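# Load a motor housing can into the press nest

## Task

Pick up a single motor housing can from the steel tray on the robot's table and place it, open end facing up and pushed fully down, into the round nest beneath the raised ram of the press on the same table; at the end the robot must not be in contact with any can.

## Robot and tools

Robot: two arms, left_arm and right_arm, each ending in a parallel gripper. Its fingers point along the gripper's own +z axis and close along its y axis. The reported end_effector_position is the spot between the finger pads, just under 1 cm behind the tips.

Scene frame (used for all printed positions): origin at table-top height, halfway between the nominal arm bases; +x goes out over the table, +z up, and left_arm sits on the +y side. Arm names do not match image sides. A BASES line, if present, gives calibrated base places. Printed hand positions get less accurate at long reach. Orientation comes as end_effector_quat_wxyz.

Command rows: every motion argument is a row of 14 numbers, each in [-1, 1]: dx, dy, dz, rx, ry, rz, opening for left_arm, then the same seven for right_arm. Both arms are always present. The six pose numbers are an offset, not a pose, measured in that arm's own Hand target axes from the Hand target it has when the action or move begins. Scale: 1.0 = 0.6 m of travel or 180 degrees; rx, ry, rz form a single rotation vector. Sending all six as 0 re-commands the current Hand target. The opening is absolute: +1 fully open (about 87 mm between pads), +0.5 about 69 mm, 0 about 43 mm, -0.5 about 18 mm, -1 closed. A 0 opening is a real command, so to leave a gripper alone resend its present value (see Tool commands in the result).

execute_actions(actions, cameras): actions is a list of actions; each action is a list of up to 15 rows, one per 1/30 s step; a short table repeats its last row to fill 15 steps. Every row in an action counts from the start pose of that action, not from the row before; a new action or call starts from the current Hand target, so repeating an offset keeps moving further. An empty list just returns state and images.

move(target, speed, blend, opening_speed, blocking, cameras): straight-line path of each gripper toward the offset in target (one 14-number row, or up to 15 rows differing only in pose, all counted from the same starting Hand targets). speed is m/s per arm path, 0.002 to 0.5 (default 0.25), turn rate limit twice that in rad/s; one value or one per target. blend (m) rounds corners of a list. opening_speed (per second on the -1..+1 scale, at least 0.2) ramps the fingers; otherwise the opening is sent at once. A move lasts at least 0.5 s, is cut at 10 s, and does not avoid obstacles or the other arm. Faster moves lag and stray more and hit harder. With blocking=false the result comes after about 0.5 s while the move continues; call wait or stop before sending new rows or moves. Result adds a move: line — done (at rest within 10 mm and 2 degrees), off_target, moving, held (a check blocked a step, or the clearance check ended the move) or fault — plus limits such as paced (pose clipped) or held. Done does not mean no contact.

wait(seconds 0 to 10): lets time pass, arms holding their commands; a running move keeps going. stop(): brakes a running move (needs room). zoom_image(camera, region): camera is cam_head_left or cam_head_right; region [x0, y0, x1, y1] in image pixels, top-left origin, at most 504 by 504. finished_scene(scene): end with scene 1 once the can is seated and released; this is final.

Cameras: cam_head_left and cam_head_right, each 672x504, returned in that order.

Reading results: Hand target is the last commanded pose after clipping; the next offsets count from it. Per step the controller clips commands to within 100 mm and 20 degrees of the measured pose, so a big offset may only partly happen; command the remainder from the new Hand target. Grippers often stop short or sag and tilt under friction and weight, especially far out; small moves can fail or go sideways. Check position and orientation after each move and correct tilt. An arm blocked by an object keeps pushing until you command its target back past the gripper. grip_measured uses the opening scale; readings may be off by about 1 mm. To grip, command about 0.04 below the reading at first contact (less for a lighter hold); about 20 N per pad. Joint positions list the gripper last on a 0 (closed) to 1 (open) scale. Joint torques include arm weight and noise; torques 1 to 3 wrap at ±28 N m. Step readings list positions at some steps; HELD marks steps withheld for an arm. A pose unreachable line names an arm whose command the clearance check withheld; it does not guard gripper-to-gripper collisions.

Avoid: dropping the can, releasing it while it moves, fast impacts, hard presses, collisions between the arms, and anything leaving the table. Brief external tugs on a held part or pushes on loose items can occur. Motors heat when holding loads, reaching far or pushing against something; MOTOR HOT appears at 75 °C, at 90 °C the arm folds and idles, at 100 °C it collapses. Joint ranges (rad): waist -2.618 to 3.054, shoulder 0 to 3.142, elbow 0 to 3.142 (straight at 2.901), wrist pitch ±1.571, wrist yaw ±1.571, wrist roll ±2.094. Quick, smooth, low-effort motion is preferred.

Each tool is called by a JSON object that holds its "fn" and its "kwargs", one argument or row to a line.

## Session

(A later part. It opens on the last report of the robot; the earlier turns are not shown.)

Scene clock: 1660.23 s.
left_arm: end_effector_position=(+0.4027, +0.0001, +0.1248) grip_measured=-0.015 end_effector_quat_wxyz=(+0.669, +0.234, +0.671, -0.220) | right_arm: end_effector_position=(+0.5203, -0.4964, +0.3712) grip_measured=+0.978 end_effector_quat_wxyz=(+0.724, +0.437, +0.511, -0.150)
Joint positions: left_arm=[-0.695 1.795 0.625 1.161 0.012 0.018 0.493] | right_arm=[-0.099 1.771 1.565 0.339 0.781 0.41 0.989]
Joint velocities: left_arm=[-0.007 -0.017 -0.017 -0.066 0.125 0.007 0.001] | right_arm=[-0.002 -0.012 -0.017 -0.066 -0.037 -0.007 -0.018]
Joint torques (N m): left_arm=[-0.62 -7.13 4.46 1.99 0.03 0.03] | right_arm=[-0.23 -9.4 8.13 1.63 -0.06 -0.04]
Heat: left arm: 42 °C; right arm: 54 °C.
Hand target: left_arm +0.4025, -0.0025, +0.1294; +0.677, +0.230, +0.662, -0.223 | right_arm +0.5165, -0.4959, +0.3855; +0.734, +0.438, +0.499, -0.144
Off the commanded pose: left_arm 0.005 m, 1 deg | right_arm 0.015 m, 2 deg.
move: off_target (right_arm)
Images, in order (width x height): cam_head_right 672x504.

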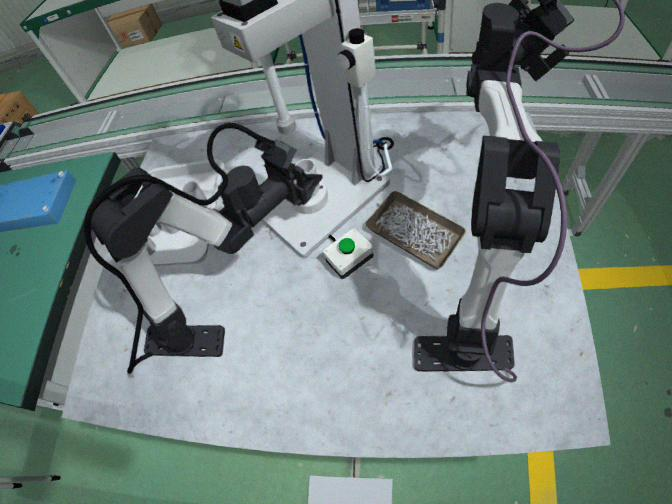

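{"fn": "move", "kwargs": {
  "target": [0.016,0.0,0.0,0,0.01,0,-0.7,0,0,0,0,0,0,1],
  "speed": 0.03,
  "cameras": ["cam_head_right"]
}}

{"fn": "zoom_image", "kwargs": {
  "camera": "cam_head_right",
  "region": [260, 140, 340, 220]
}}

Scene clock: 1665.83 s.
left_arm: end_effector_position=(+0.4026, +0.0002, +0.1178) grip_measured=-0.015 end_effector_quat_wxyz=(+0.662, +0.236, +0.677, -0.218) | right_arm: end_effector_position=(+0.5203, -0.4964, +0.3712) grip_measured=+0.978 end_effector_quat_wxyz=(+0.724, +0.437, +0.511, -0.150)
Joint positions: left_arm=[-0.695 1.807 0.625 1.154 0.012 0.018 0.493] | right_arm=[-0.099 1.771 1.565 0.339 0.781 0.41 0.989]
Joint velocities: left_arm=[0.007 -0.017 -0.002 0.066 0.022 0.007 -0.009] | right_arm=[0.002 -0.007 -0.007 -0.007 -0.051 0.022 0.018]
Joint torques (N m): left_arm=[-0.58 -7.2 4.78 1.84 0.04 0.03] | right_arm=[-0.23 -9.4 8.13 1.63 -0.06 -0.04]
Heat: left arm: 42 °C; right arm: 54 °C.
Hand target: left_arm +0.4028, -0.0024, +0.1197; +0.667, +0.234, +0.673, -0.220 | right_arm +0.5165, -0.4959, +0.3855; +0.734, +0.438, +0.499, -0.144
Off the commanded pose: left_arm 0.003 m, 1 deg | right_arm 0.015 m, 2 deg.
move: off_target (right_arm)
Images, in order (width x height): cam_head_right 672x504.

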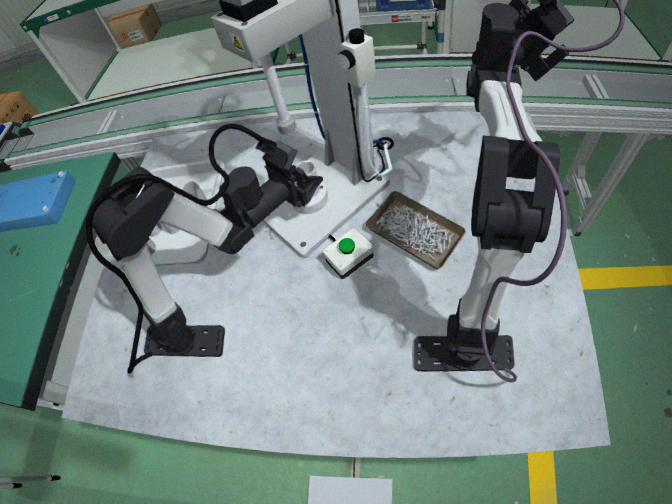

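Scaled by 6.300.

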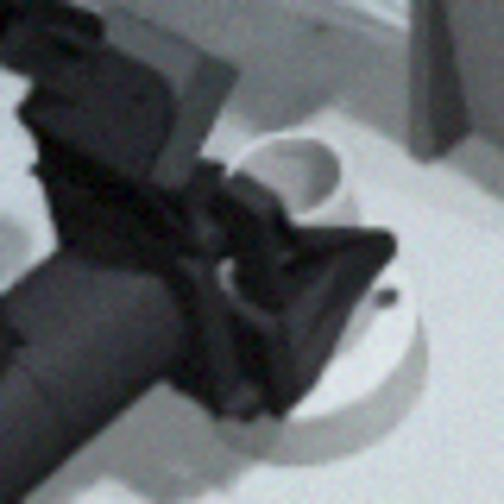

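{"fn": "move", "kwargs": {
  "target": [0.009,0.0,0.0,0,0.005,0,-0.7,0,0,0,0,0,0,1],
  "speed": 0.03,
  "cameras": ["cam_head_right"]
}}

{"fn": "zoom_image", "kwargs": {
  "camera": "cam_head_right",
  "region": [260, 140, 340, 220]
}}

Scene clock: 1669.10 s.
left_arm: end_effector_position=(+0.4024, +0.0003, +0.1165) grip_measured=-0.015 end_effector_quat_wxyz=(+0.661, +0.237, +0.678, -0.218) | right_arm: end_effector_position=(+0.5203, -0.4964, +0.3712) grip_measured=+0.978 end_effector_quat_wxyz=(+0.724, +0.437, +0.511, -0.150)
Joint positions: left_arm=[-0.695 1.807 0.625 1.15 0.012 0.018 0.493] | right_arm=[-0.099 1.771 1.565 0.339 0.781 0.41 0.989]
Joint velocities: left_arm=[0.002 -0.027 0.032 0.037 -0.095 0.037 -0.006] | right_arm=[-0.012 0.007 -0.002 -0.007 -0.066 -0.081 -0.018]
Joint torques (N m): left_arm=[-0.54 -6.58 4.78 1.78 0.03 0.03] | right_arm=[-0.21 -9.4 8.13 1.63 -0.06 -0.04]
Heat: left arm: 42 °C; right arm: 54 °C.
Hand target: left_arm +0.4027, -0.0022, +0.1144; +0.661, +0.235, +0.678, -0.218 | right_arm +0.5165, -0.4959, +0.3855; +0.734, +0.438, +0.499, -0.144
Off the commanded pose: left_arm 0.003 m, 0 deg | right_arm 0.015 m, 2 deg.
move: off_target (right_arm)
Images, in order (width x height): cam_head_right 672x504.

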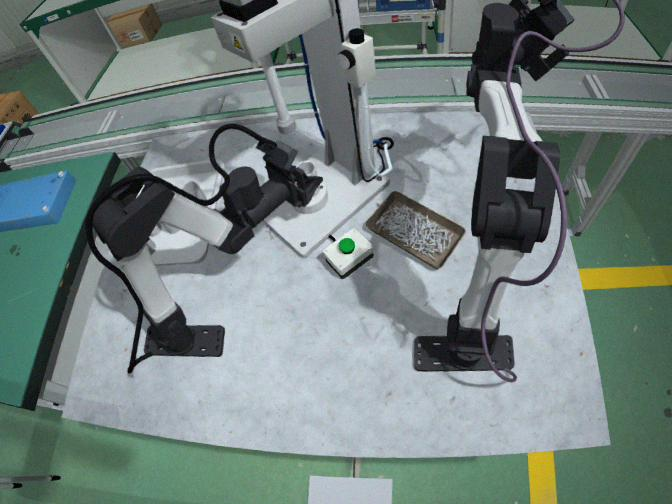

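Scaled by 6.300.

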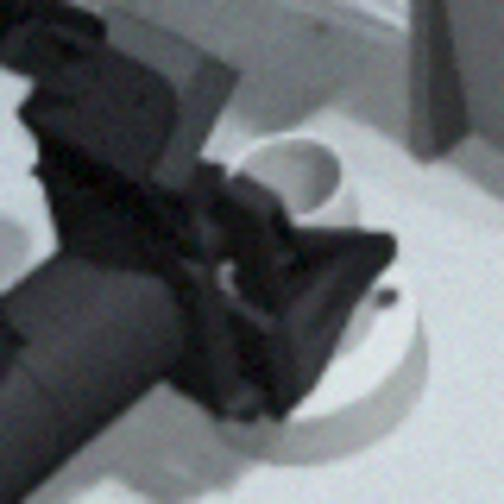

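{"fn": "zoom_image", "kwargs": {
  "camera": "cam_head_right",
  "region": [292, 160, 328, 196]
}}

Scaled by 14.000.

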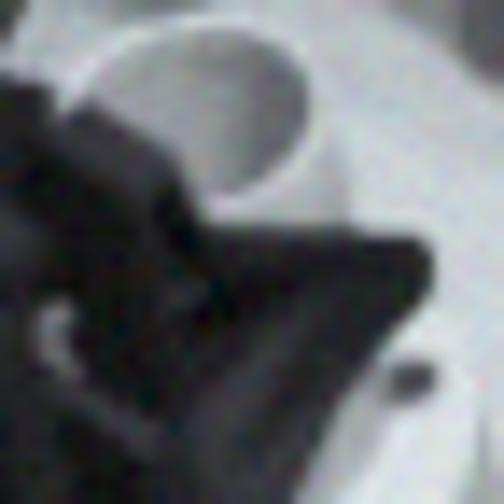

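{"fn": "move", "kwargs": {
  "target": [0.0,0.0,-0.008,0,0.0,0,-0.7,0,0,0,0,0,0,1],
  "speed": 0.02,
  "cameras": []
}}

{"fn": "move", "kwargs": {
  "target": [0.002,0.0,-0.006,0,0.0,0,-0.7,0,0,0,0,0,0,1],
  "speed": 0.02,
  "cameras": ["cam_head_right"]
}}

{"fn": "zoom_image", "kwargs": {
  "camera": "cam_head_right",
  "region": [292, 160, 328, 196]
}}

Scene clock: 1682.77 s.
left_arm: end_effector_position=(+0.4017, +0.0008, +0.1162) grip_measured=-0.015 end_effector_quat_wxyz=(+0.661, +0.237, +0.678, -0.218) | right_arm: end_effector_position=(+0.5203, -0.4964, +0.3712) grip_measured=+0.978 end_effector_quat_wxyz=(+0.724, +0.437, +0.511, -0.150)
Joint positions: left_arm=[-0.695 1.807 0.62 1.157 0.012 0.018 0.493] | right_arm=[-0.099 1.771 1.565 0.339 0.781 0.41 0.989]
Joint velocities: left_arm=[-0.002 0.012 -0.017 0.037 0.022 0.007 -0.004] | right_arm=[0.022 0.007 -0.012 0.007 0.007 0.066 -0.003]
Joint torques (N m): left_arm=[-0.61 -7.99 3.7 1.78 0.04 -0.01] | right_arm=[-0.23 -9.4 8.13 1.63 -0.06 -0.04]
Heat: left arm: 42 °C; right arm: 54 °C.
Hand target: left_arm +0.3989, +0.0007, +0.1147; +0.661, +0.235, +0.678, -0.218 | right_arm +0.5165, -0.4959, +0.3855; +0.734, +0.438, +0.499, -0.144
Off the commanded pose: left_arm 0.003 m, 0 deg | right_arm 0.015 m, 2 deg.
move: off_target (right_arm)
No camera images: "cameras" was empty.

Scene clock: 1683.53 s.
left_arm: end_effector_position=(+0.3997, +0.0023, +0.1159) grip_measured=-0.015 end_effector_quat_wxyz=(+0.664, +0.236, +0.675, -0.219) | right_arm: end_effector_position=(+0.5203, -0.4964, +0.3712) grip_measured=+0.978 end_effector_quat_wxyz=(+0.724, +0.437, +0.511, -0.150)
Joint positions: left_arm=[-0.695 1.807 0.606 1.178 0.012 0.018 0.493] | right_arm=[-0.099 1.771 1.565 0.339 0.781 0.41 0.989]
Joint velocities: left_arm=[0.002 -0.007 0.012 0.007 -0.007 -0.022 0.009] | right_arm=[-0.017 0.002 0.022 -0.037 0.007 -0.066 0.008]
Joint torques (N m): left_arm=[-0.54 -8.5 3.34 1.67 0.02 0.04] | right_arm=[-0.23 -9.4 8.13 1.63 -0.06 -0.04]
Heat: left arm: 42 °C; right arm: 54 °C.
Hand target: left_arm +0.3961, +0.0028, +0.1137; +0.662, +0.235, +0.678, -0.218 | right_arm +0.5165, -0.4959, +0.3855; +0.734, +0.438, +0.499, -0.144
Off the commanded pose: left_arm 0.004 m, 0 deg | right_arm 0.015 m, 2 deg.
move: off_target (right_arm)
Images, in order (width x height): cam_head_right 672x504.

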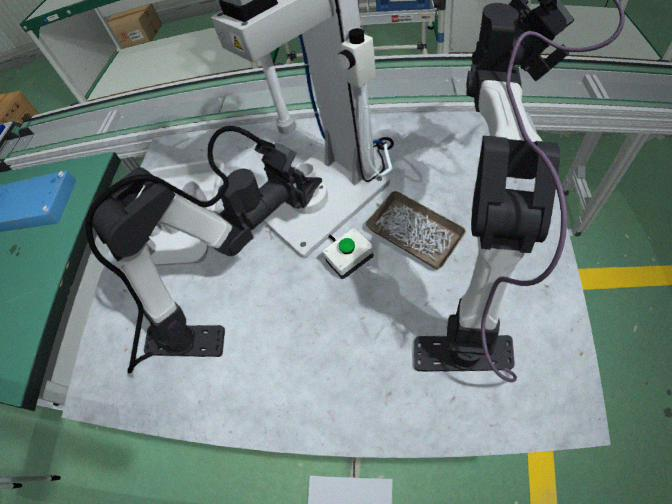

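Scaled by 14.000.

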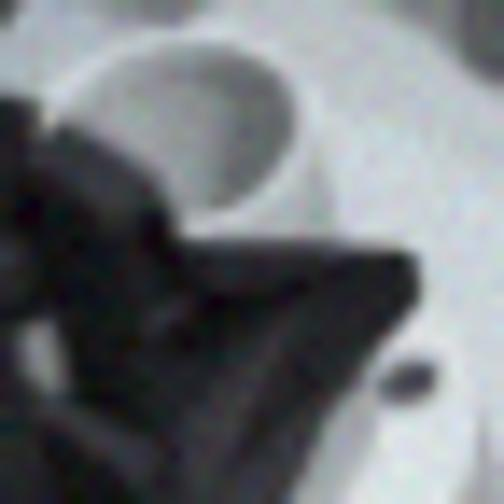

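{"fn": "move", "kwargs": {
  "target": [0.002,0.0,-0.006,0,0.003,0,-0.7,0,0,0,0,0,0,1],
  "speed": 0.02,
  "cameras": ["cam_head_right"]
}}

{"fn": "zoom_image", "kwargs": {
  "camera": "cam_head_right",
  "region": [292, 160, 328, 196]
}}

{"fn": "move", "kwargs": {
  "target": [0.002,0.0,-0.006,0,0.003,0,-0.7,0,0,0,0,0,0,1],
  "speed": 0.02,
  "cameras": ["cam_head_right"]
}}

{"fn": "zoom_image", "kwargs": {
  "camera": "cam_head_right",
  "region": [292, 160, 328, 196]
}}

Scene clock: 1687.33 s.
left_arm: end_effector_position=(+0.3986, +0.0032, +0.1154) grip_measured=-0.015 end_effector_quat_wxyz=(+0.664, +0.236, +0.675, -0.219) | right_arm: end_effector_position=(+0.5203, -0.4964, +0.3712) grip_measured=+0.978 end_effector_quat_wxyz=(+0.724, +0.437, +0.511, -0.150)
Joint positions: left_arm=[-0.695 1.807 0.599 1.187 0.012 0.018 0.493] | right_arm=[-0.099 1.771 1.565 0.339 0.781 0.41 0.989]
Joint velocities: left_arm=[0.002 0.017 -0.012 -0.037 0.037 -0.066 0.009] | right_arm=[-0.007 -0.007 -0.007 0.037 -0.051 -0.022 0.013]
Joint torques (N m): left_arm=[-0.54 -9.94 2.8 1.45 0.01 0] | right_arm=[-0.23 -9.4 8.13 1.63 -0.06 -0.04]
Heat: left arm: 42 °C; right arm: 54 °C.
Hand target: left_arm +0.3932, +0.0050, +0.1127; +0.658, +0.236, +0.681, -0.217 | right_arm +0.5165, -0.4959, +0.3855; +0.734, +0.438, +0.499, -0.144
Off the commanded pose: left_arm 0.006 m, 1 deg | right_arm 0.015 m, 2 deg.
move: off_target (right_arm)
Images, in order (width x height): cam_head_right 672x504.

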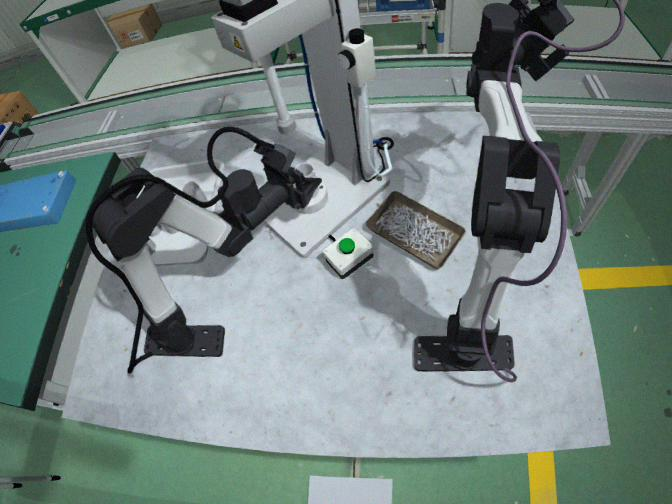

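Scaled by 14.000.

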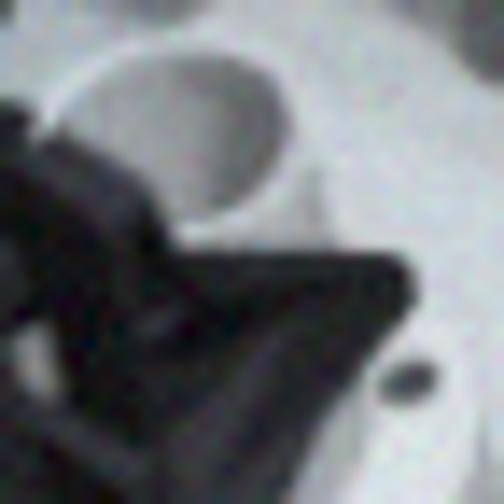

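Scene clock: 1688.03 s.
left_arm: end_effector_position=(+0.3958, +0.0052, +0.1150) grip_measured=-0.015 end_effector_quat_wxyz=(+0.664, +0.236, +0.675, -0.219) | right_arm: end_effector_position=(+0.5203, -0.4964, +0.3712) grip_measured=+0.978 end_effector_quat_wxyz=(+0.724, +0.437, +0.511, -0.150)
Joint positions: left_arm=[-0.695 1.798 0.585 1.189 0.012 0.018 0.493] | right_arm=[-0.099 1.771 1.565 0.339 0.781 0.41 0.989]
Joint velocities: left_arm=[-0.027 0.017 0.012 0.037 -0.066 -0.051 0.006] | right_arm=[-0.002 0.007 0.007 -0.022 0.022 -0.022 -0.024]
Joint torques (N m): left_arm=[-0.61 -10.29 3.14 1.3 0.02 -0.01] | right_arm=[-0.23 -9.4 8.13 1.63 -0.06 -0.04]
Heat: left arm: 42 °C; right arm: 54 °C.
Hand target: left_arm +0.3903, +0.0073, +0.1115; +0.655, +0.237, +0.684, -0.216 | right_arm +0.5165, -0.4959, +0.3855; +0.734, +0.438, +0.499, -0.144
Off the commanded pose: left_arm 0.007 m, 1 deg | right_arm 0.015 m, 2 deg.
move: off_target (right_arm)
Images, in order (width x height): cam_head_right 672x504.

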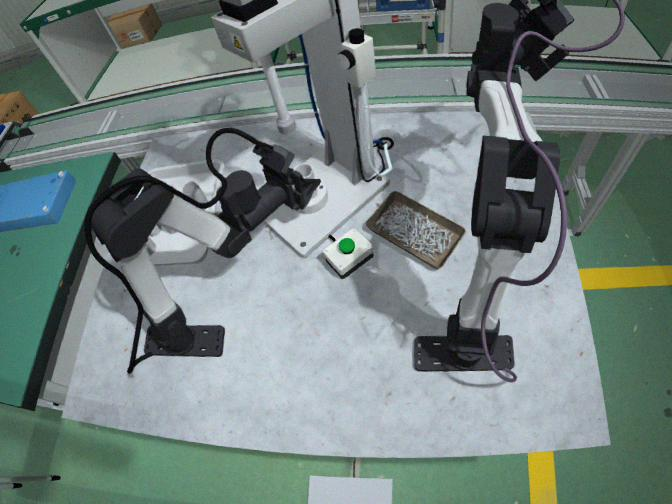

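Scaled by 14.000.

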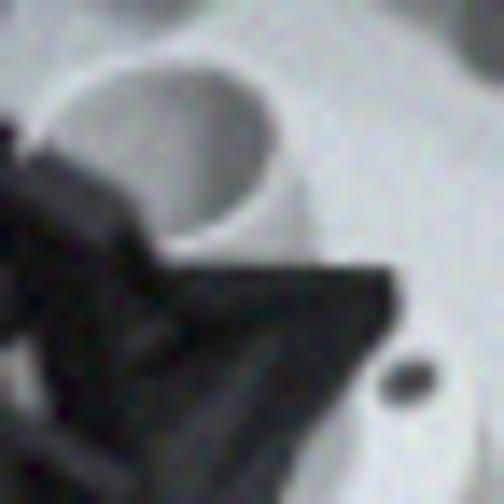

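{"fn": "move", "kwargs": {
  "target": [0.006,0.0,-0.003,0,0.003,0,-0.7,0,0,0,0,0,0,1],
  "speed": 0.02,
  "cameras": ["cam_head_right"]
}}

{"fn": "zoom_image", "kwargs": {
  "camera": "cam_head_right",
  "region": [292, 160, 328, 196]
}}

{"fn": "move", "kwargs": {
  "target": [0.005,0.0,-0.006,0,0.003,0,-0.7,0,0,0,0,0,0,1],
  "speed": 0.02,
  "cameras": ["cam_head_right"]
}}

{"fn": "zoom_image", "kwargs": {
  "camera": "cam_head_right",
  "region": [292, 160, 328, 196]
}}

Scene clock: 1692.37 s.
left_arm: end_effector_position=(+0.3950, +0.0059, +0.1148) grip_measured=-0.015 end_effector_quat_wxyz=(+0.664, +0.236, +0.676, -0.218) | right_arm: end_effector_position=(+0.5203, -0.4964, +0.3712) grip_measured=+0.978 end_effector_quat_wxyz=(+0.724, +0.437, +0.511, -0.150)
Joint positions: left_arm=[-0.695 1.795 0.581 1.189 0.011 0.018 0.493] | right_arm=[-0.099 1.771 1.565 0.339 0.781 0.41 0.989]
Joint velocities: left_arm=[0.017 -0.002 -0.017 0.007 -0.007 -0.168 -0.006] | right_arm=[-0.007 -0.017 -0.007 0.066 0.051 0.037 -0.029]
Joint torques (N m): left_arm=[-0.49 -9.85 2.84 1.28 0.05 0.02] | right_arm=[-0.23 -9.39 8.14 1.63 -0.06 -0.04]
Heat: left arm: 42 °C; right arm: 54 °C.
Hand target: left_arm +0.3888, +0.0085, +0.1081; +0.652, +0.238, +0.687, -0.214 | right_arm +0.5165, -0.4959, +0.3855; +0.734, +0.438, +0.499, -0.144
Off the commanded pose: left_arm 0.010 m, 2 deg | right_arm 0.015 m, 2 deg.
move: off_target (right_arm)
Images, in order (width x height): cam_head_right 672x504.

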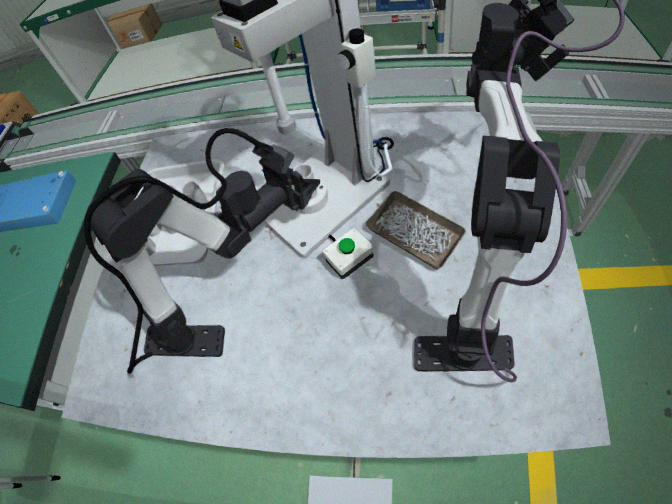

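Scaled by 14.000.

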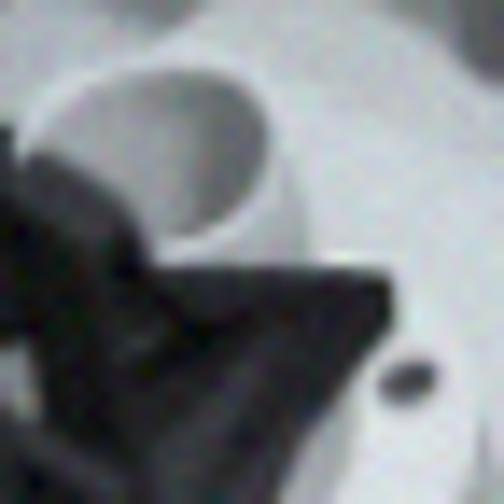

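Scene clock: 1693.07 s.
left_arm: end_effector_position=(+0.3925, +0.0078, +0.1145) grip_measured=-0.015 end_effector_quat_wxyz=(+0.663, +0.236, +0.676, -0.218) | right_arm: end_effector_position=(+0.5203, -0.4964, +0.3712) grip_measured=+0.978 end_effector_quat_wxyz=(+0.724, +0.437, +0.511, -0.150)
Joint positions: left_arm=[-0.695 1.785 0.569 1.19 0.011 0.018 0.493] | right_arm=[-0.099 1.771 1.565 0.339 0.781 0.41 0.989]
Joint velocities: left_arm=[-0.007 0.007 0.002 -0.022 -0.037 -0.037 -0.004] | right_arm=[-0.002 -0.007 -0.022 0.037 0.007 0.007 0.003]
Joint torques (N m): left_arm=[-0.49 -9.61 2.63 1.24 0 0.01] | right_arm=[-0.23 -9.4 8.13 1.63 -0.06 -0.04]
Heat: left arm: 42 °C; right arm: 54 °C.
Hand target: left_arm +0.3858, +0.0108, +0.1055; +0.649, +0.239, +0.690, -0.213 | right_arm +0.5165, -0.4959, +0.3855; +0.734, +0.438, +0.499, -0.144
Off the commanded pose: left_arm 0.012 m, 2 deg | right_arm 0.015 m, 2 deg.
move: off_target (left_arm, right_arm)
Images, in order (width x height): cam_head_right 672x504.

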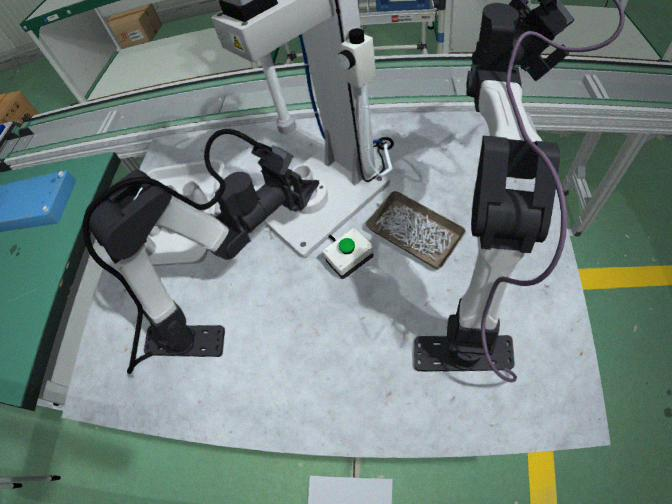

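Scaled by 14.000.

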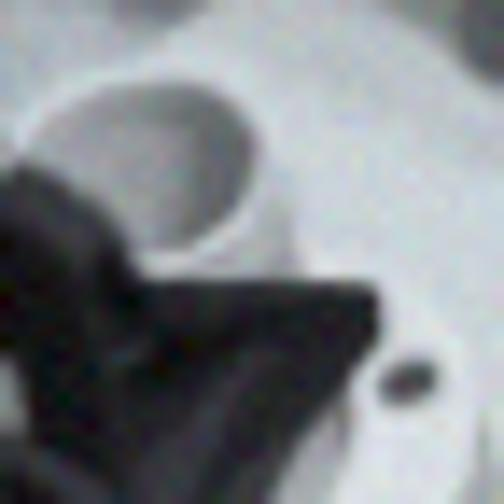

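{"fn": "move", "kwargs": {
  "target": [
    [-0.004,0.006,0.009,0,0.0,0,-0.7,0,0,0,0,0,0,1],
    [-0.004,0.012,0.018,0,0.0,0,-0.7,0,0,0,0,0,0,1]
  ],
  "speed": 0.01,
  "cameras": ["cam_head_right"]
}}

{"fn": "zoom_image", "kwargs": {
  "camera": "cam_head_right",
  "region": [292, 160, 328, 196]
}}

Scene clock: 1700.63 s.
left_arm: end_effector_position=(+0.3955, +0.0095, +0.1146) grip_measured=-0.015 end_effector_quat_wxyz=(+0.662, +0.236, +0.678, -0.217) | right_arm: end_effector_position=(+0.5203, -0.4964, +0.3712) grip_measured=+0.978 end_effector_quat_wxyz=(+0.724, +0.437, +0.511, -0.150)
Joint positions: left_arm=[-0.685 1.785 0.577 1.178 0.02 0.018 0.493] | right_arm=[-0.099 1.771 1.565 0.339 0.781 0.41 0.989]
Joint velocities: left_arm=[0.022 0.007 -0.007 0.022 -0.022 0.095 -0.004] | right_arm=[0.002 -0.012 -0.007 -0.095 -0.037 0.037 0.003]
Joint torques (N m): left_arm=[0.72 -7.2 5.68 1.16 0.16 0.04] | right_arm=[-0.23 -9.4 8.13 1.63 -0.06 -0.04]
Heat: left arm: 41 °C; right arm: 54 °C.
Hand target: left_arm +0.3989, +0.0100, +0.1071; +0.649, +0.240, +0.690, -0.213 | right_arm +0.5165, -0.4959, +0.3855; +0.734, +0.438, +0.499, -0.144
Off the commanded pose: left_arm 0.008 m, 2 deg | right_arm 0.015 m, 2 deg.
move: off_target (right_arm)
Images, in order (width x height): cam_head_right 672x504.

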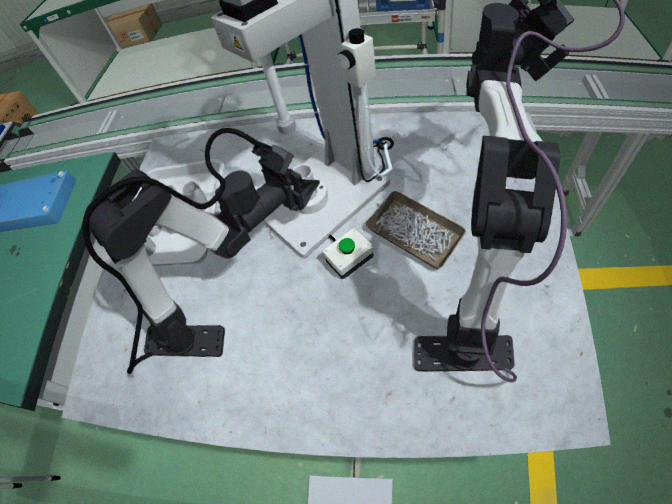

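Scaled by 14.000.

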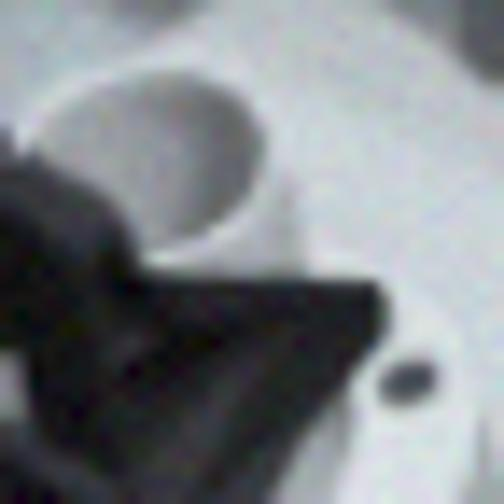

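{"fn": "move", "kwargs": {
  "target": [
    [0.002,0.003,0.004,0,0.0,0,-0.7,0,0,0,0,0,0,1],
    [0.004,0.006,0.008,0,0.0,0,-0.7,0,0,0,0,0,0,1]
  ],
  "speed": 0.01,
  "cameras": ["cam_head_right"]
}}

{"fn": "zoom_image", "kwargs": {
  "camera": "cam_head_right",
  "region": [292, 160, 328, 196]
}}

Scene clock: 1704.83 s.
left_arm: end_effector_position=(+0.3994, +0.0087, +0.1148) grip_measured=-0.015 end_effector_quat_wxyz=(+0.660, +0.239, +0.678, -0.220) | right_arm: end_effector_position=(+0.5203, -0.4964, +0.3712) grip_measured=+0.978 end_effector_quat_wxyz=(+0.724, +0.437, +0.511, -0.150)
Joint positions: left_arm=[-0.675 1.792 0.593 1.166 0.038 0.018 0.493] | right_arm=[-0.099 1.771 1.565 0.339 0.781 0.41 0.989]
Joint velocities: left_arm=[-0.012 -0.032 -0.012 0.022 0.037 0.022 0.009] | right_arm=[0.012 0.002 -0.007 -0.007 -0.066 -0.051 -0.013]
Joint torques (N m): left_arm=[0.91 -5.63 5.79 1.35 0.11 0.06] | right_arm=[-0.23 -9.4 8.14 1.63 -0.06 -0.04]
Heat: left arm: 42 °C; right arm: 54 °C.
Hand target: left_arm +0.4048, +0.0103, +0.1043; +0.649, +0.240, +0.690, -0.213 | right_arm +0.5165, -0.4959, +0.3855; +0.734, +0.438, +0.499, -0.144
Off the commanded pose: left_arm 0.012 m, 2 deg | right_arm 0.015 m, 2 deg.
move: off_target (left_arm, right_arm)
Images, in order (width x height): cam_head_right 672x504.

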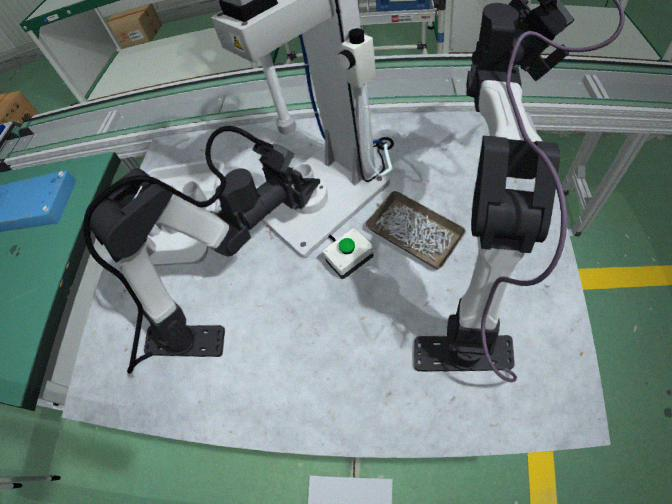

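Scaled by 14.000.

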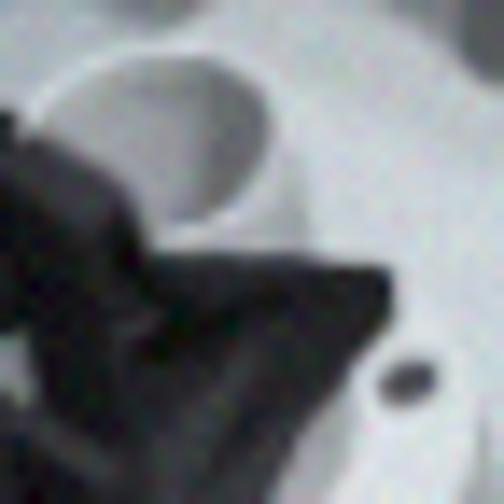

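{"fn": "wait", "kwargs": {
  "seconds": 0.1
}}

{"fn": "zoom_image", "kwargs": {
  "camera": "cam_head_left",
  "region": [270, 150, 340, 220]
}}

{"fn": "zoom_image", "kwargs": {
  "camera": "cam_head_right",
  "region": [304, 180, 328, 204]
}}

Scene clock: 1707.33 s.
left_arm: end_effector_position=(+0.3994, +0.0087, +0.1148) grip_measured=-0.015 end_effector_quat_wxyz=(+0.660, +0.239, +0.678, -0.220) | right_arm: end_effector_position=(+0.5203, -0.4964, +0.3712) grip_measured=+0.978 end_effector_quat_wxyz=(+0.724, +0.437, +0.511, -0.150)
Joint positions: left_arm=[-0.675 1.792 0.593 1.166 0.038 0.018 0.493] | right_arm=[-0.099 1.771 1.565 0.339 0.781 0.41 0.989]
Joint velocities: left_arm=[-0.007 -0.002 0.012 -0.022 0.037 0.007 -0.009] | right_arm=[0.017 -0.007 0.002 -0.022 -0.022 -0.007 0.003]
Joint torques (N m): left_arm=[0.85 -5.65 5.83 1.32 0.11 0.06] | right_arm=[-0.21 -9.4 8.14 1.63 -0.06 -0.04]
Heat: left arm: 42 °C; right arm: 54 °C.
Hand target: left_arm +0.4047, +0.0102, +0.1043; +0.649, +0.240, +0.690, -0.213 | right_arm +0.5165, -0.4959, +0.3855; +0.734, +0.438, +0.499, -0.144
Tool commands: left_gripper/opening=-0.7 right_gripper/opening=+1.0
Off the commanded pose: left_arm 0.012 m, 2 deg | right_arm 0.015 m, 2 deg.
wait: 0.10 s; at rest from the start

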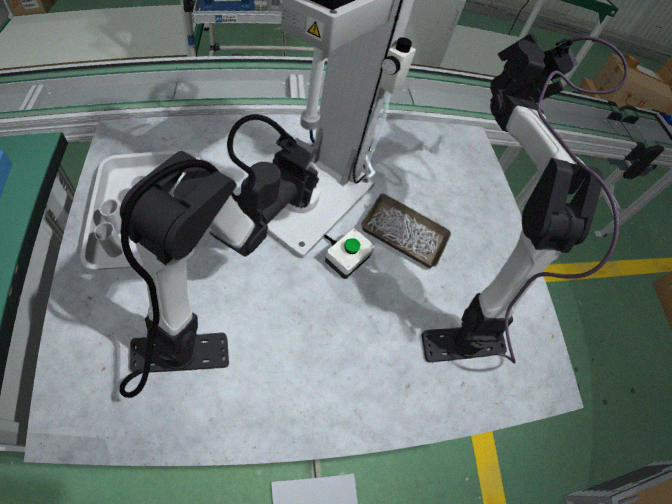

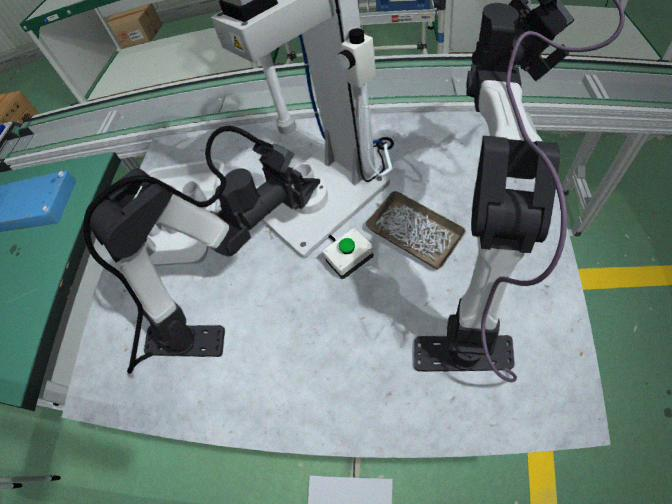

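Scaled by 7.200.

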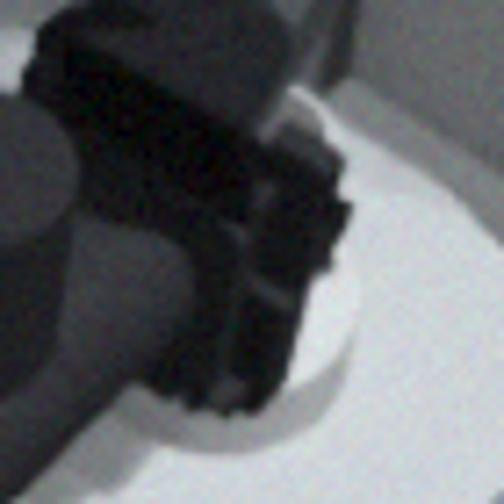

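Scaled by 21.000.

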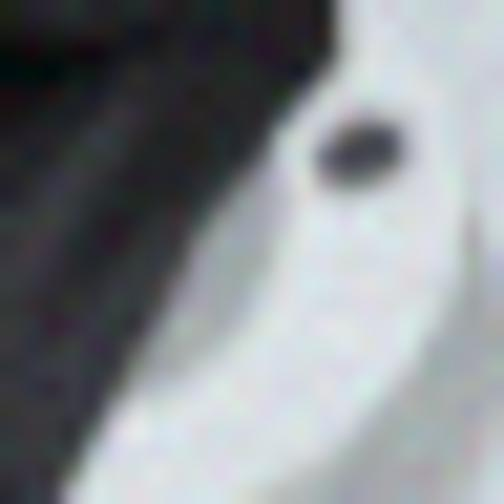

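{"fn": "execute_actions", "kwargs": {
  "actions": []
}}

{"fn": "zoom_image", "kwargs": {
  "camera": "cam_head_right",
  "region": [260, 140, 340, 220]
}}

{"fn": "zoom_image", "kwargs": {
  "camera": "cam_head_left",
  "region": [300, 130, 400, 230]
}}

Scene clock: 1719.80 s.
left_arm: end_effector_position=(+0.3994, +0.0087, +0.1148) grip_measured=-0.015 end_effector_quat_wxyz=(+0.660, +0.239, +0.678, -0.220) | right_arm: end_effector_position=(+0.5203, -0.4964, +0.3712) grip_measured=+0.978 end_effector_quat_wxyz=(+0.724, +0.437, +0.511, -0.150)
Joint positions: left_arm=[-0.675 1.792 0.593 1.166 0.038 0.018 0.493] | right_arm=[-0.099 1.771 1.565 0.339 0.781 0.41 0.989]
Joint velocities: left_arm=[-0.002 -0.007 0.007 -0.007 0.007 0.051 -0.006] | right_arm=[0.002 0.007 -0.017 -0.051 -0.007 0.007 -0.018]
Joint torques (N m): left_arm=[0.92 -5.63 5.86 1.33 0.11 0.05] | right_arm=[-0.24 -9.4 8.13 1.63 -0.06 -0.04]
Heat: left arm: 43 °C; right arm: 54 °C.
Hand target: left_arm +0.4047, +0.0102, +0.1043; +0.649, +0.240, +0.690, -0.213 | right_arm +0.5165, -0.4959, +0.3855; +0.734, +0.438, +0.499, -0.144
Tool commands: left_gripper/opening=-0.7 right_gripper/opening=+1.0
Off the commanded pose: left_arm 0.012 m, 2 deg | right_arm 0.015 m, 2 deg.

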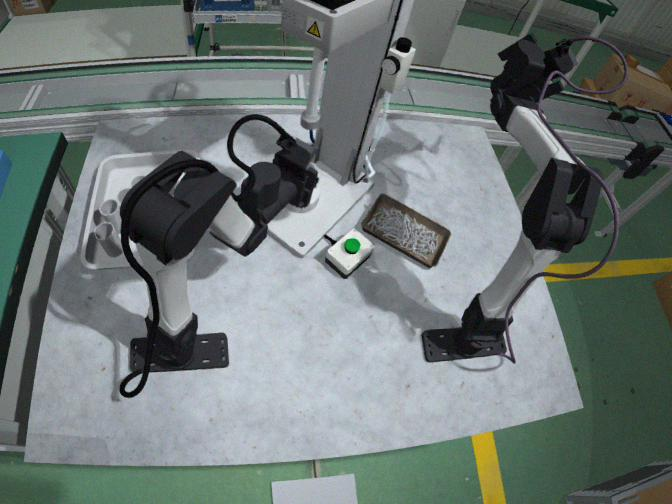

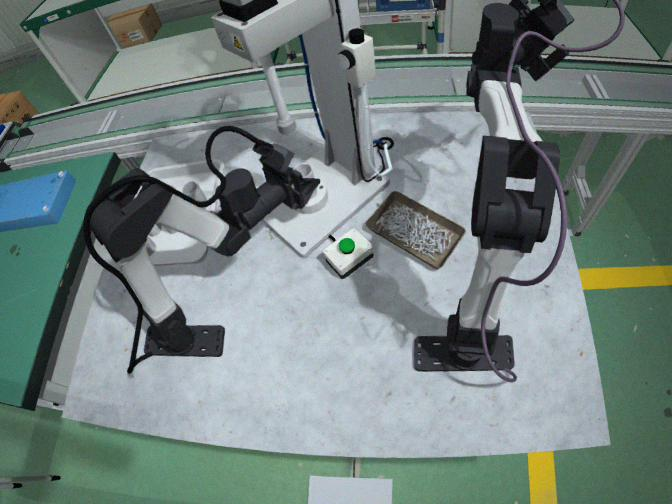

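Scaled by 6.300.

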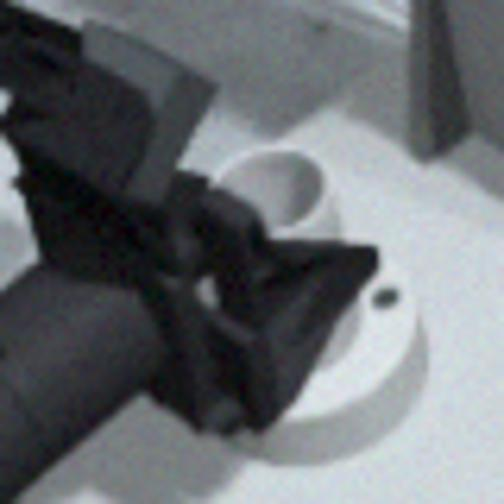

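Scaled by 5.040.

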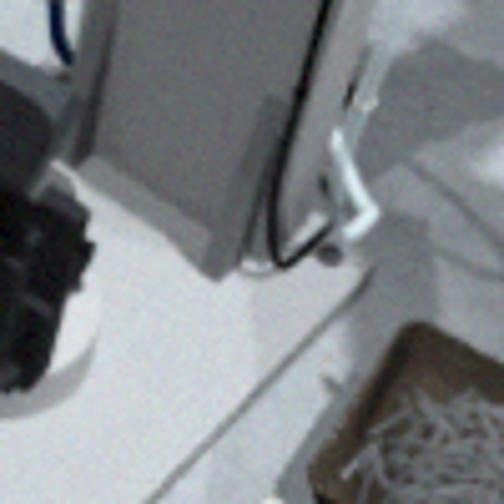

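{"fn": "zoom_image", "kwargs": {
  "camera": "cam_head_right",
  "region": [290, 155, 330, 215]
}}

Scaled by 8.400.

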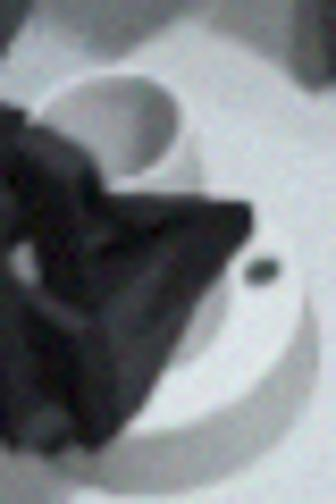

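{"fn": "move", "kwargs": {
  "target": [
    [0,0.01,-0.0033,0,0,0,-0.7,0,0,0,0,0,0,1],
    [0,0.0017,0.005,0,0,0,-0.7,0,0,0,0,0,0,1],
    [0,-0.0067,-0.0033,0,0,0,-0.7,0,0,0,0,0,0,1],
    [0,0.0017,-0.0117,0,0,0,-0.7,0,0,0,0,0,0,1],
    [0,0.015,-0.0033,0,0,0,-0.7,0,0,0,0,0,0,1],
    [0,0.011,0.006,0,0,0,-0.7,0,0,0,0,0,0,1],
    [0,0.0017,0.01,0,0,0,-0.7,0,0,0,0,0,0,1],
    [0,-0.008,0.006,0,0,0,-0.7,0,0,0,0,0,0,1],
    [0,-0.0117,-0.0033,0,0,0,-0.7,0,0,0,0,0,0,1],
    [0,-0.008,-0.0128,0,0,0,-0.7,0,0,0,0,0,0,1],
    [0,0.0017,-0.0167,0,0,0,-0.7,0,0,0,0,0,0,1],
    [0,0.011,-0.0128,0,0,0,-0.7,0,0,0,0,0,0,1],
    [0,0.015,-0.0033,0,0,0,-0.7,0,0,0,0,0,0,1],
    [0,0.0017,-0.0033,0,0,0,-0.7,0,0,0,0,0,0,1]
  ],
  "speed": 0.02,
  "cameras": ["cam_head_right"]
}}

{"fn": "zoom_image", "kwargs": {
  "camera": "cam_head_right",
  "region": [290, 155, 330, 215]
}}

Scene clock: 1750.47 s.
left_arm: end_effector_position=(+0.4022, +0.0124, +0.1035) grip_measured=-0.015 end_effector_quat_wxyz=(+0.649, +0.242, +0.687, -0.219) | right_arm: end_effector_position=(+0.5203, -0.4964, +0.3712) grip_measured=+0.978 end_effector_quat_wxyz=(+0.724, +0.437, +0.511, -0.150)
Joint positions: left_arm=[-0.657 1.815 0.596 1.158 0.061 0.018 0.493] | right_arm=[-0.099 1.771 1.565 0.339 0.781 0.41 0.989]
Joint velocities: left_arm=[0.002 -0.012 0.027 -0.007 0.022 -0.066 -0.009] | right_arm=[0.002 -0.022 0.012 -0.007 0.051 0.007 0.008]
Joint torques (N m): left_arm=[-0.46 -8.53 5.07 1.46 -0.07 0.08] | right_arm=[-0.23 -9.4 8.13 1.63 -0.06 -0.04]
Heat: left arm: 44 °C; right arm: 54 °C.
Hand target: left_arm +0.4039, +0.0124, +0.1044; +0.649, +0.240, +0.690, -0.213 | right_arm +0.5165, -0.4959, +0.3855; +0.734, +0.438, +0.499, -0.144
Off the commanded pose: left_arm 0.002 m, 1 deg | right_arm 0.015 m, 2 deg.
move: off_target (right_arm)
Images, in order (width x height): cam_head_right 672x504.

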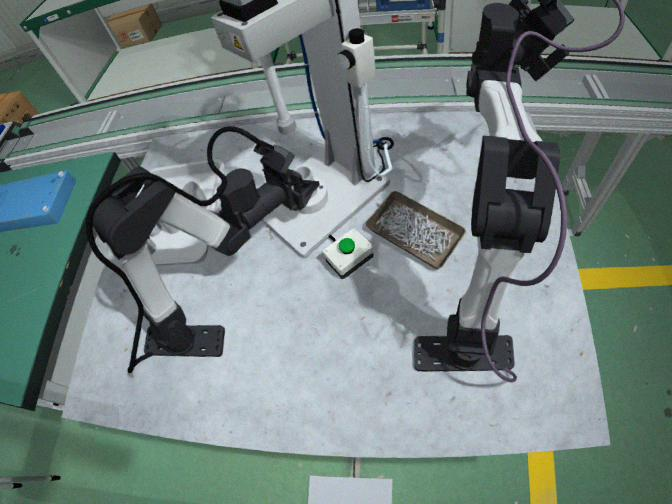

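Scaled by 8.400.

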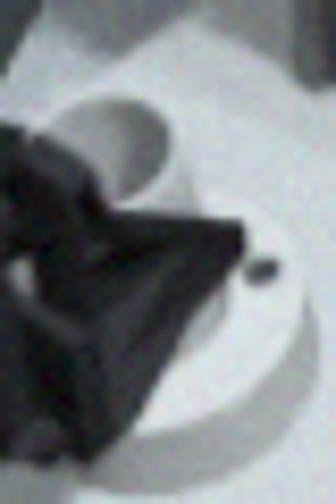

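Dropped in. Press down.

{"fn": "move", "kwargs": {
  "target": [
    [0.025,0,0,0,0,0,-0.7,0,0,0,0,0,0,1],
    [0.025,0.004,0.004,0,0,0,-0.7,0,0,0,0,0,0,1],
    [0.03,-0.004,-0.004,0,0,0,-0.7,0,0,0,0,0,0,1],
    [0.03,0,0,0,0,0,-0.7,0,0,0,0,0,0,1]
  ],
  "speed": 0.02,
  "cameras": ["cam_head_right"]
}}

{"fn": "zoom_image", "kwargs": {
  "camera": "cam_head_right",
  "region": [290, 155, 330, 215]
}}

Scene clock: 1755.23 s.
left_arm: end_effector_position=(+0.4029, +0.0120, +0.0906) grip_measured=-0.015 end_effector_quat_wxyz=(+0.649, +0.241, +0.689, -0.216) | right_arm: end_effector_position=(+0.5203, -0.4964, +0.3712) grip_measured=+0.978 end_effector_quat_wxyz=(+0.724, +0.437, +0.511, -0.150)
Joint positions: left_arm=[-0.66 1.869 0.59 1.214 0.052 0.018 0.493] | right_arm=[-0.099 1.771 1.565 0.339 0.781 0.41 0.989]
Joint velocities: left_arm=[0.002 0.002 0.007 -0.051 -0.051 -0.022 0.001] | right_arm=[0.002 0.012 0.002 0.007 -0.051 -0.037 -0.003]
Joint torques (N m): left_arm=[0.03 -6.76 3.47 1.82 0.01 0.11] | right_arm=[-0.23 -9.4 8.14 1.63 -0.06 -0.04]
Heat: left arm: 43 °C; right arm: 54 °C.
Hand target: left_arm +0.4029, +0.0137, +0.0863; +0.649, +0.240, +0.690, -0.213 | right_arm +0.5165, -0.4959, +0.3855; +0.734, +0.438, +0.499, -0.144
Off the commanded pose: left_arm 0.004 m, 1 deg | right_arm 0.015 m, 2 deg.
move: off_target (right_arm)
Images, in order (width x height): cam_head_right 672x504.

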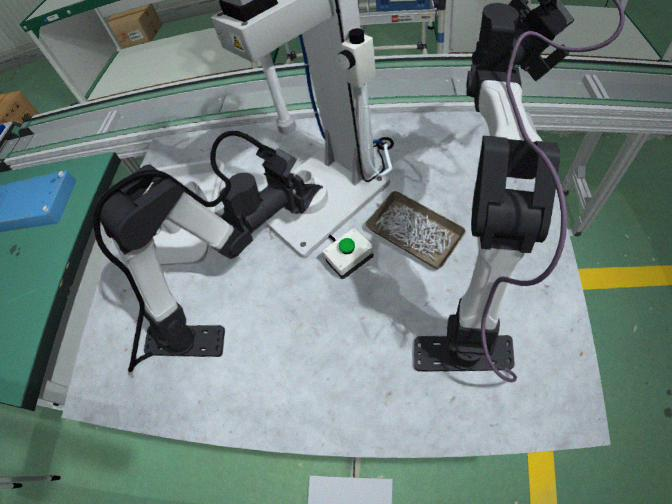

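Scaled by 8.400.

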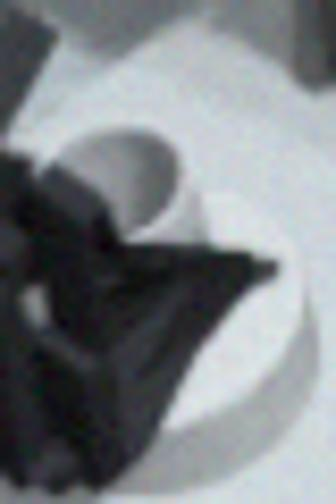

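{"fn": "move", "kwargs": {
  "target": [
    [0.025,0,0,0,0,0,-0.7,0,0,0,0,0,0,1],
    [0.025,0.005,0.005,0,0,0,-0.7,0,0,0,0,0,0,1],
    [0.03,-0.005,-0.005,0,0,0,-0.7,0,0,0,0,0,0,1],
    [0.03,0,0,0,0,0,-0.7,0,0,0,0,0,0,1]
  ],
  "speed": 0.02,
  "cameras": ["cam_head_right"]
}}

{"fn": "zoom_image", "kwargs": {
  "camera": "cam_head_right",
  "region": [290, 155, 330, 215]
}}

Scene clock: 1759.60 s.
left_arm: end_effector_position=(+0.4030, +0.0115, +0.0902) grip_measured=-0.015 end_effector_quat_wxyz=(+0.670, +0.235, +0.668, -0.222) | right_arm: end_effector_position=(+0.5203, -0.4964, +0.3712) grip_measured=+0.978 end_effector_quat_wxyz=(+0.724, +0.437, +0.511, -0.150)
Joint positions: left_arm=[-0.66 1.934 0.57 1.359 0.052 0.018 0.493] | right_arm=[-0.099 1.771 1.565 0.339 0.781 0.41 0.989]
Joint velocities: left_arm=[0.002 0.002 -0.007 -0.022 -0.022 -0.037 -0.006] | right_arm=[-0.007 -0.007 0.022 -0.007 0.022 0.022 0.013]
Joint torques (N m): left_arm=[0.28 -5.65 3.22 1.31 0.05 0.08] | right_arm=[-0.23 -9.4 8.13 1.63 -0.06 -0.04]
Heat: left arm: 43 °C; right arm: 54 °C.
Hand target: left_arm +0.4018, +0.0149, +0.0681; +0.649, +0.240, +0.690, -0.213 | right_arm +0.5165, -0.4959, +0.3855; +0.734, +0.438, +0.499, -0.144
Off the commanded pose: left_arm 0.022 m, 4 deg | right_arm 0.015 m, 2 deg.
move: off_target (left_arm, right_arm)
Images, in order (width x height): cam_head_right 672x504.

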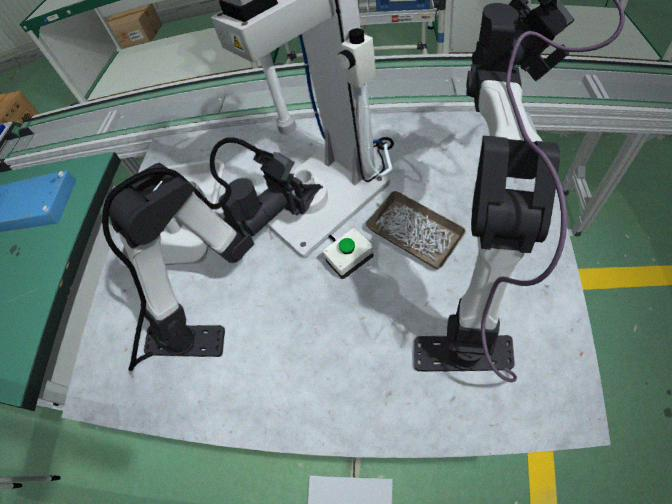

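Scaled by 8.400.

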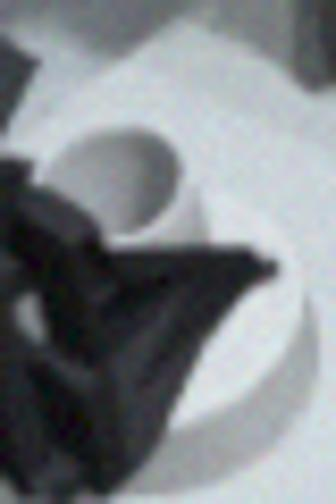

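{"fn": "move", "kwargs": {
  "target": [
    [-0.03,0,0,0,0,0,-0.7,0,0,0,0,0,0,1],
    [-0.02,0.012,0,0,0,0,-0.7,0,0,0,0,0,0,1],
    [-0.02,-0.012,0,0,0,0,-0.7,0,0,0,0,0,0,1],
    [-0.02,0,0.012,0,0,0,-0.7,0,0,0,0,0,0,1],
    [-0.02,0,-0.012,0,0,0,-0.7,0,0,0,0,0,0,1],
    [-0.01,0,0,0,0,0,-0.7,0,0,0,0,0,0,1],
    [-0.02,0,0,0,0,0,-0.7,0,0,0,0,0,0,1]
  ],
  "speed": 0.03,
  "cameras": ["cam_head_right"]
}}

{"fn": "zoom_image", "kwargs": {
  "camera": "cam_head_right",
  "region": [290, 155, 330, 215]
}}

Scene clock: 1769.43 s.
left_arm: end_effector_position=(+0.4027, +0.0112, +0.0902) grip_measured=-0.015 end_effector_quat_wxyz=(+0.664, +0.235, +0.676, -0.218) | right_arm: end_effector_position=(+0.5203, -0.4964, +0.3712) grip_measured=+0.978 end_effector_quat_wxyz=(+0.724, +0.437, +0.511, -0.150)
Joint positions: left_arm=[-0.666 1.913 0.576 1.313 0.04 0.018 0.493] | right_arm=[-0.099 1.771 1.565 0.339 0.781 0.41 0.989]
Joint velocities: left_arm=[0.012 -0.012 -0.007 -0.037 -0.007 0.051 -0.004] | right_arm=[0.002 -0.002 0.002 -0.007 0.037 0.095 -0.003]
Joint torques (N m): left_arm=[0.64 -8.59 3.85 1.19 0.12 0.08] | right_arm=[-0.23 -9.4 8.14 1.63 -0.06 -0.04]
Heat: left arm: 42 °C; right arm: 54 °C.
Hand target: left_arm +0.4025, +0.0140, +0.0802; +0.649, +0.240, +0.690, -0.213 | right_arm +0.5165, -0.4959, +0.3855; +0.734, +0.438, +0.499, -0.144
Off the commanded pose: left_arm 0.011 m, 3 deg | right_arm 0.015 m, 2 deg.
move: off_target (left_arm, right_arm)
Images, in order (width x height): cam_head_right 672x504.

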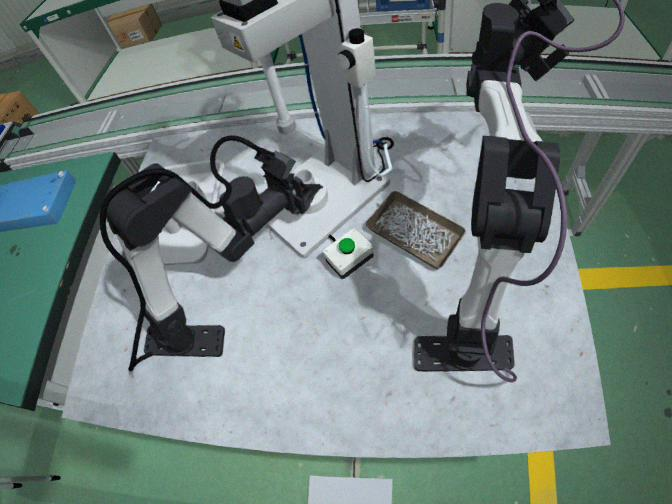

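Scaled by 8.400.

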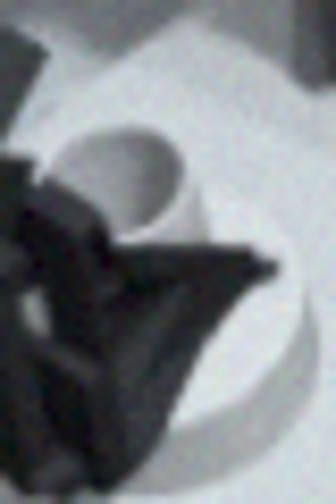

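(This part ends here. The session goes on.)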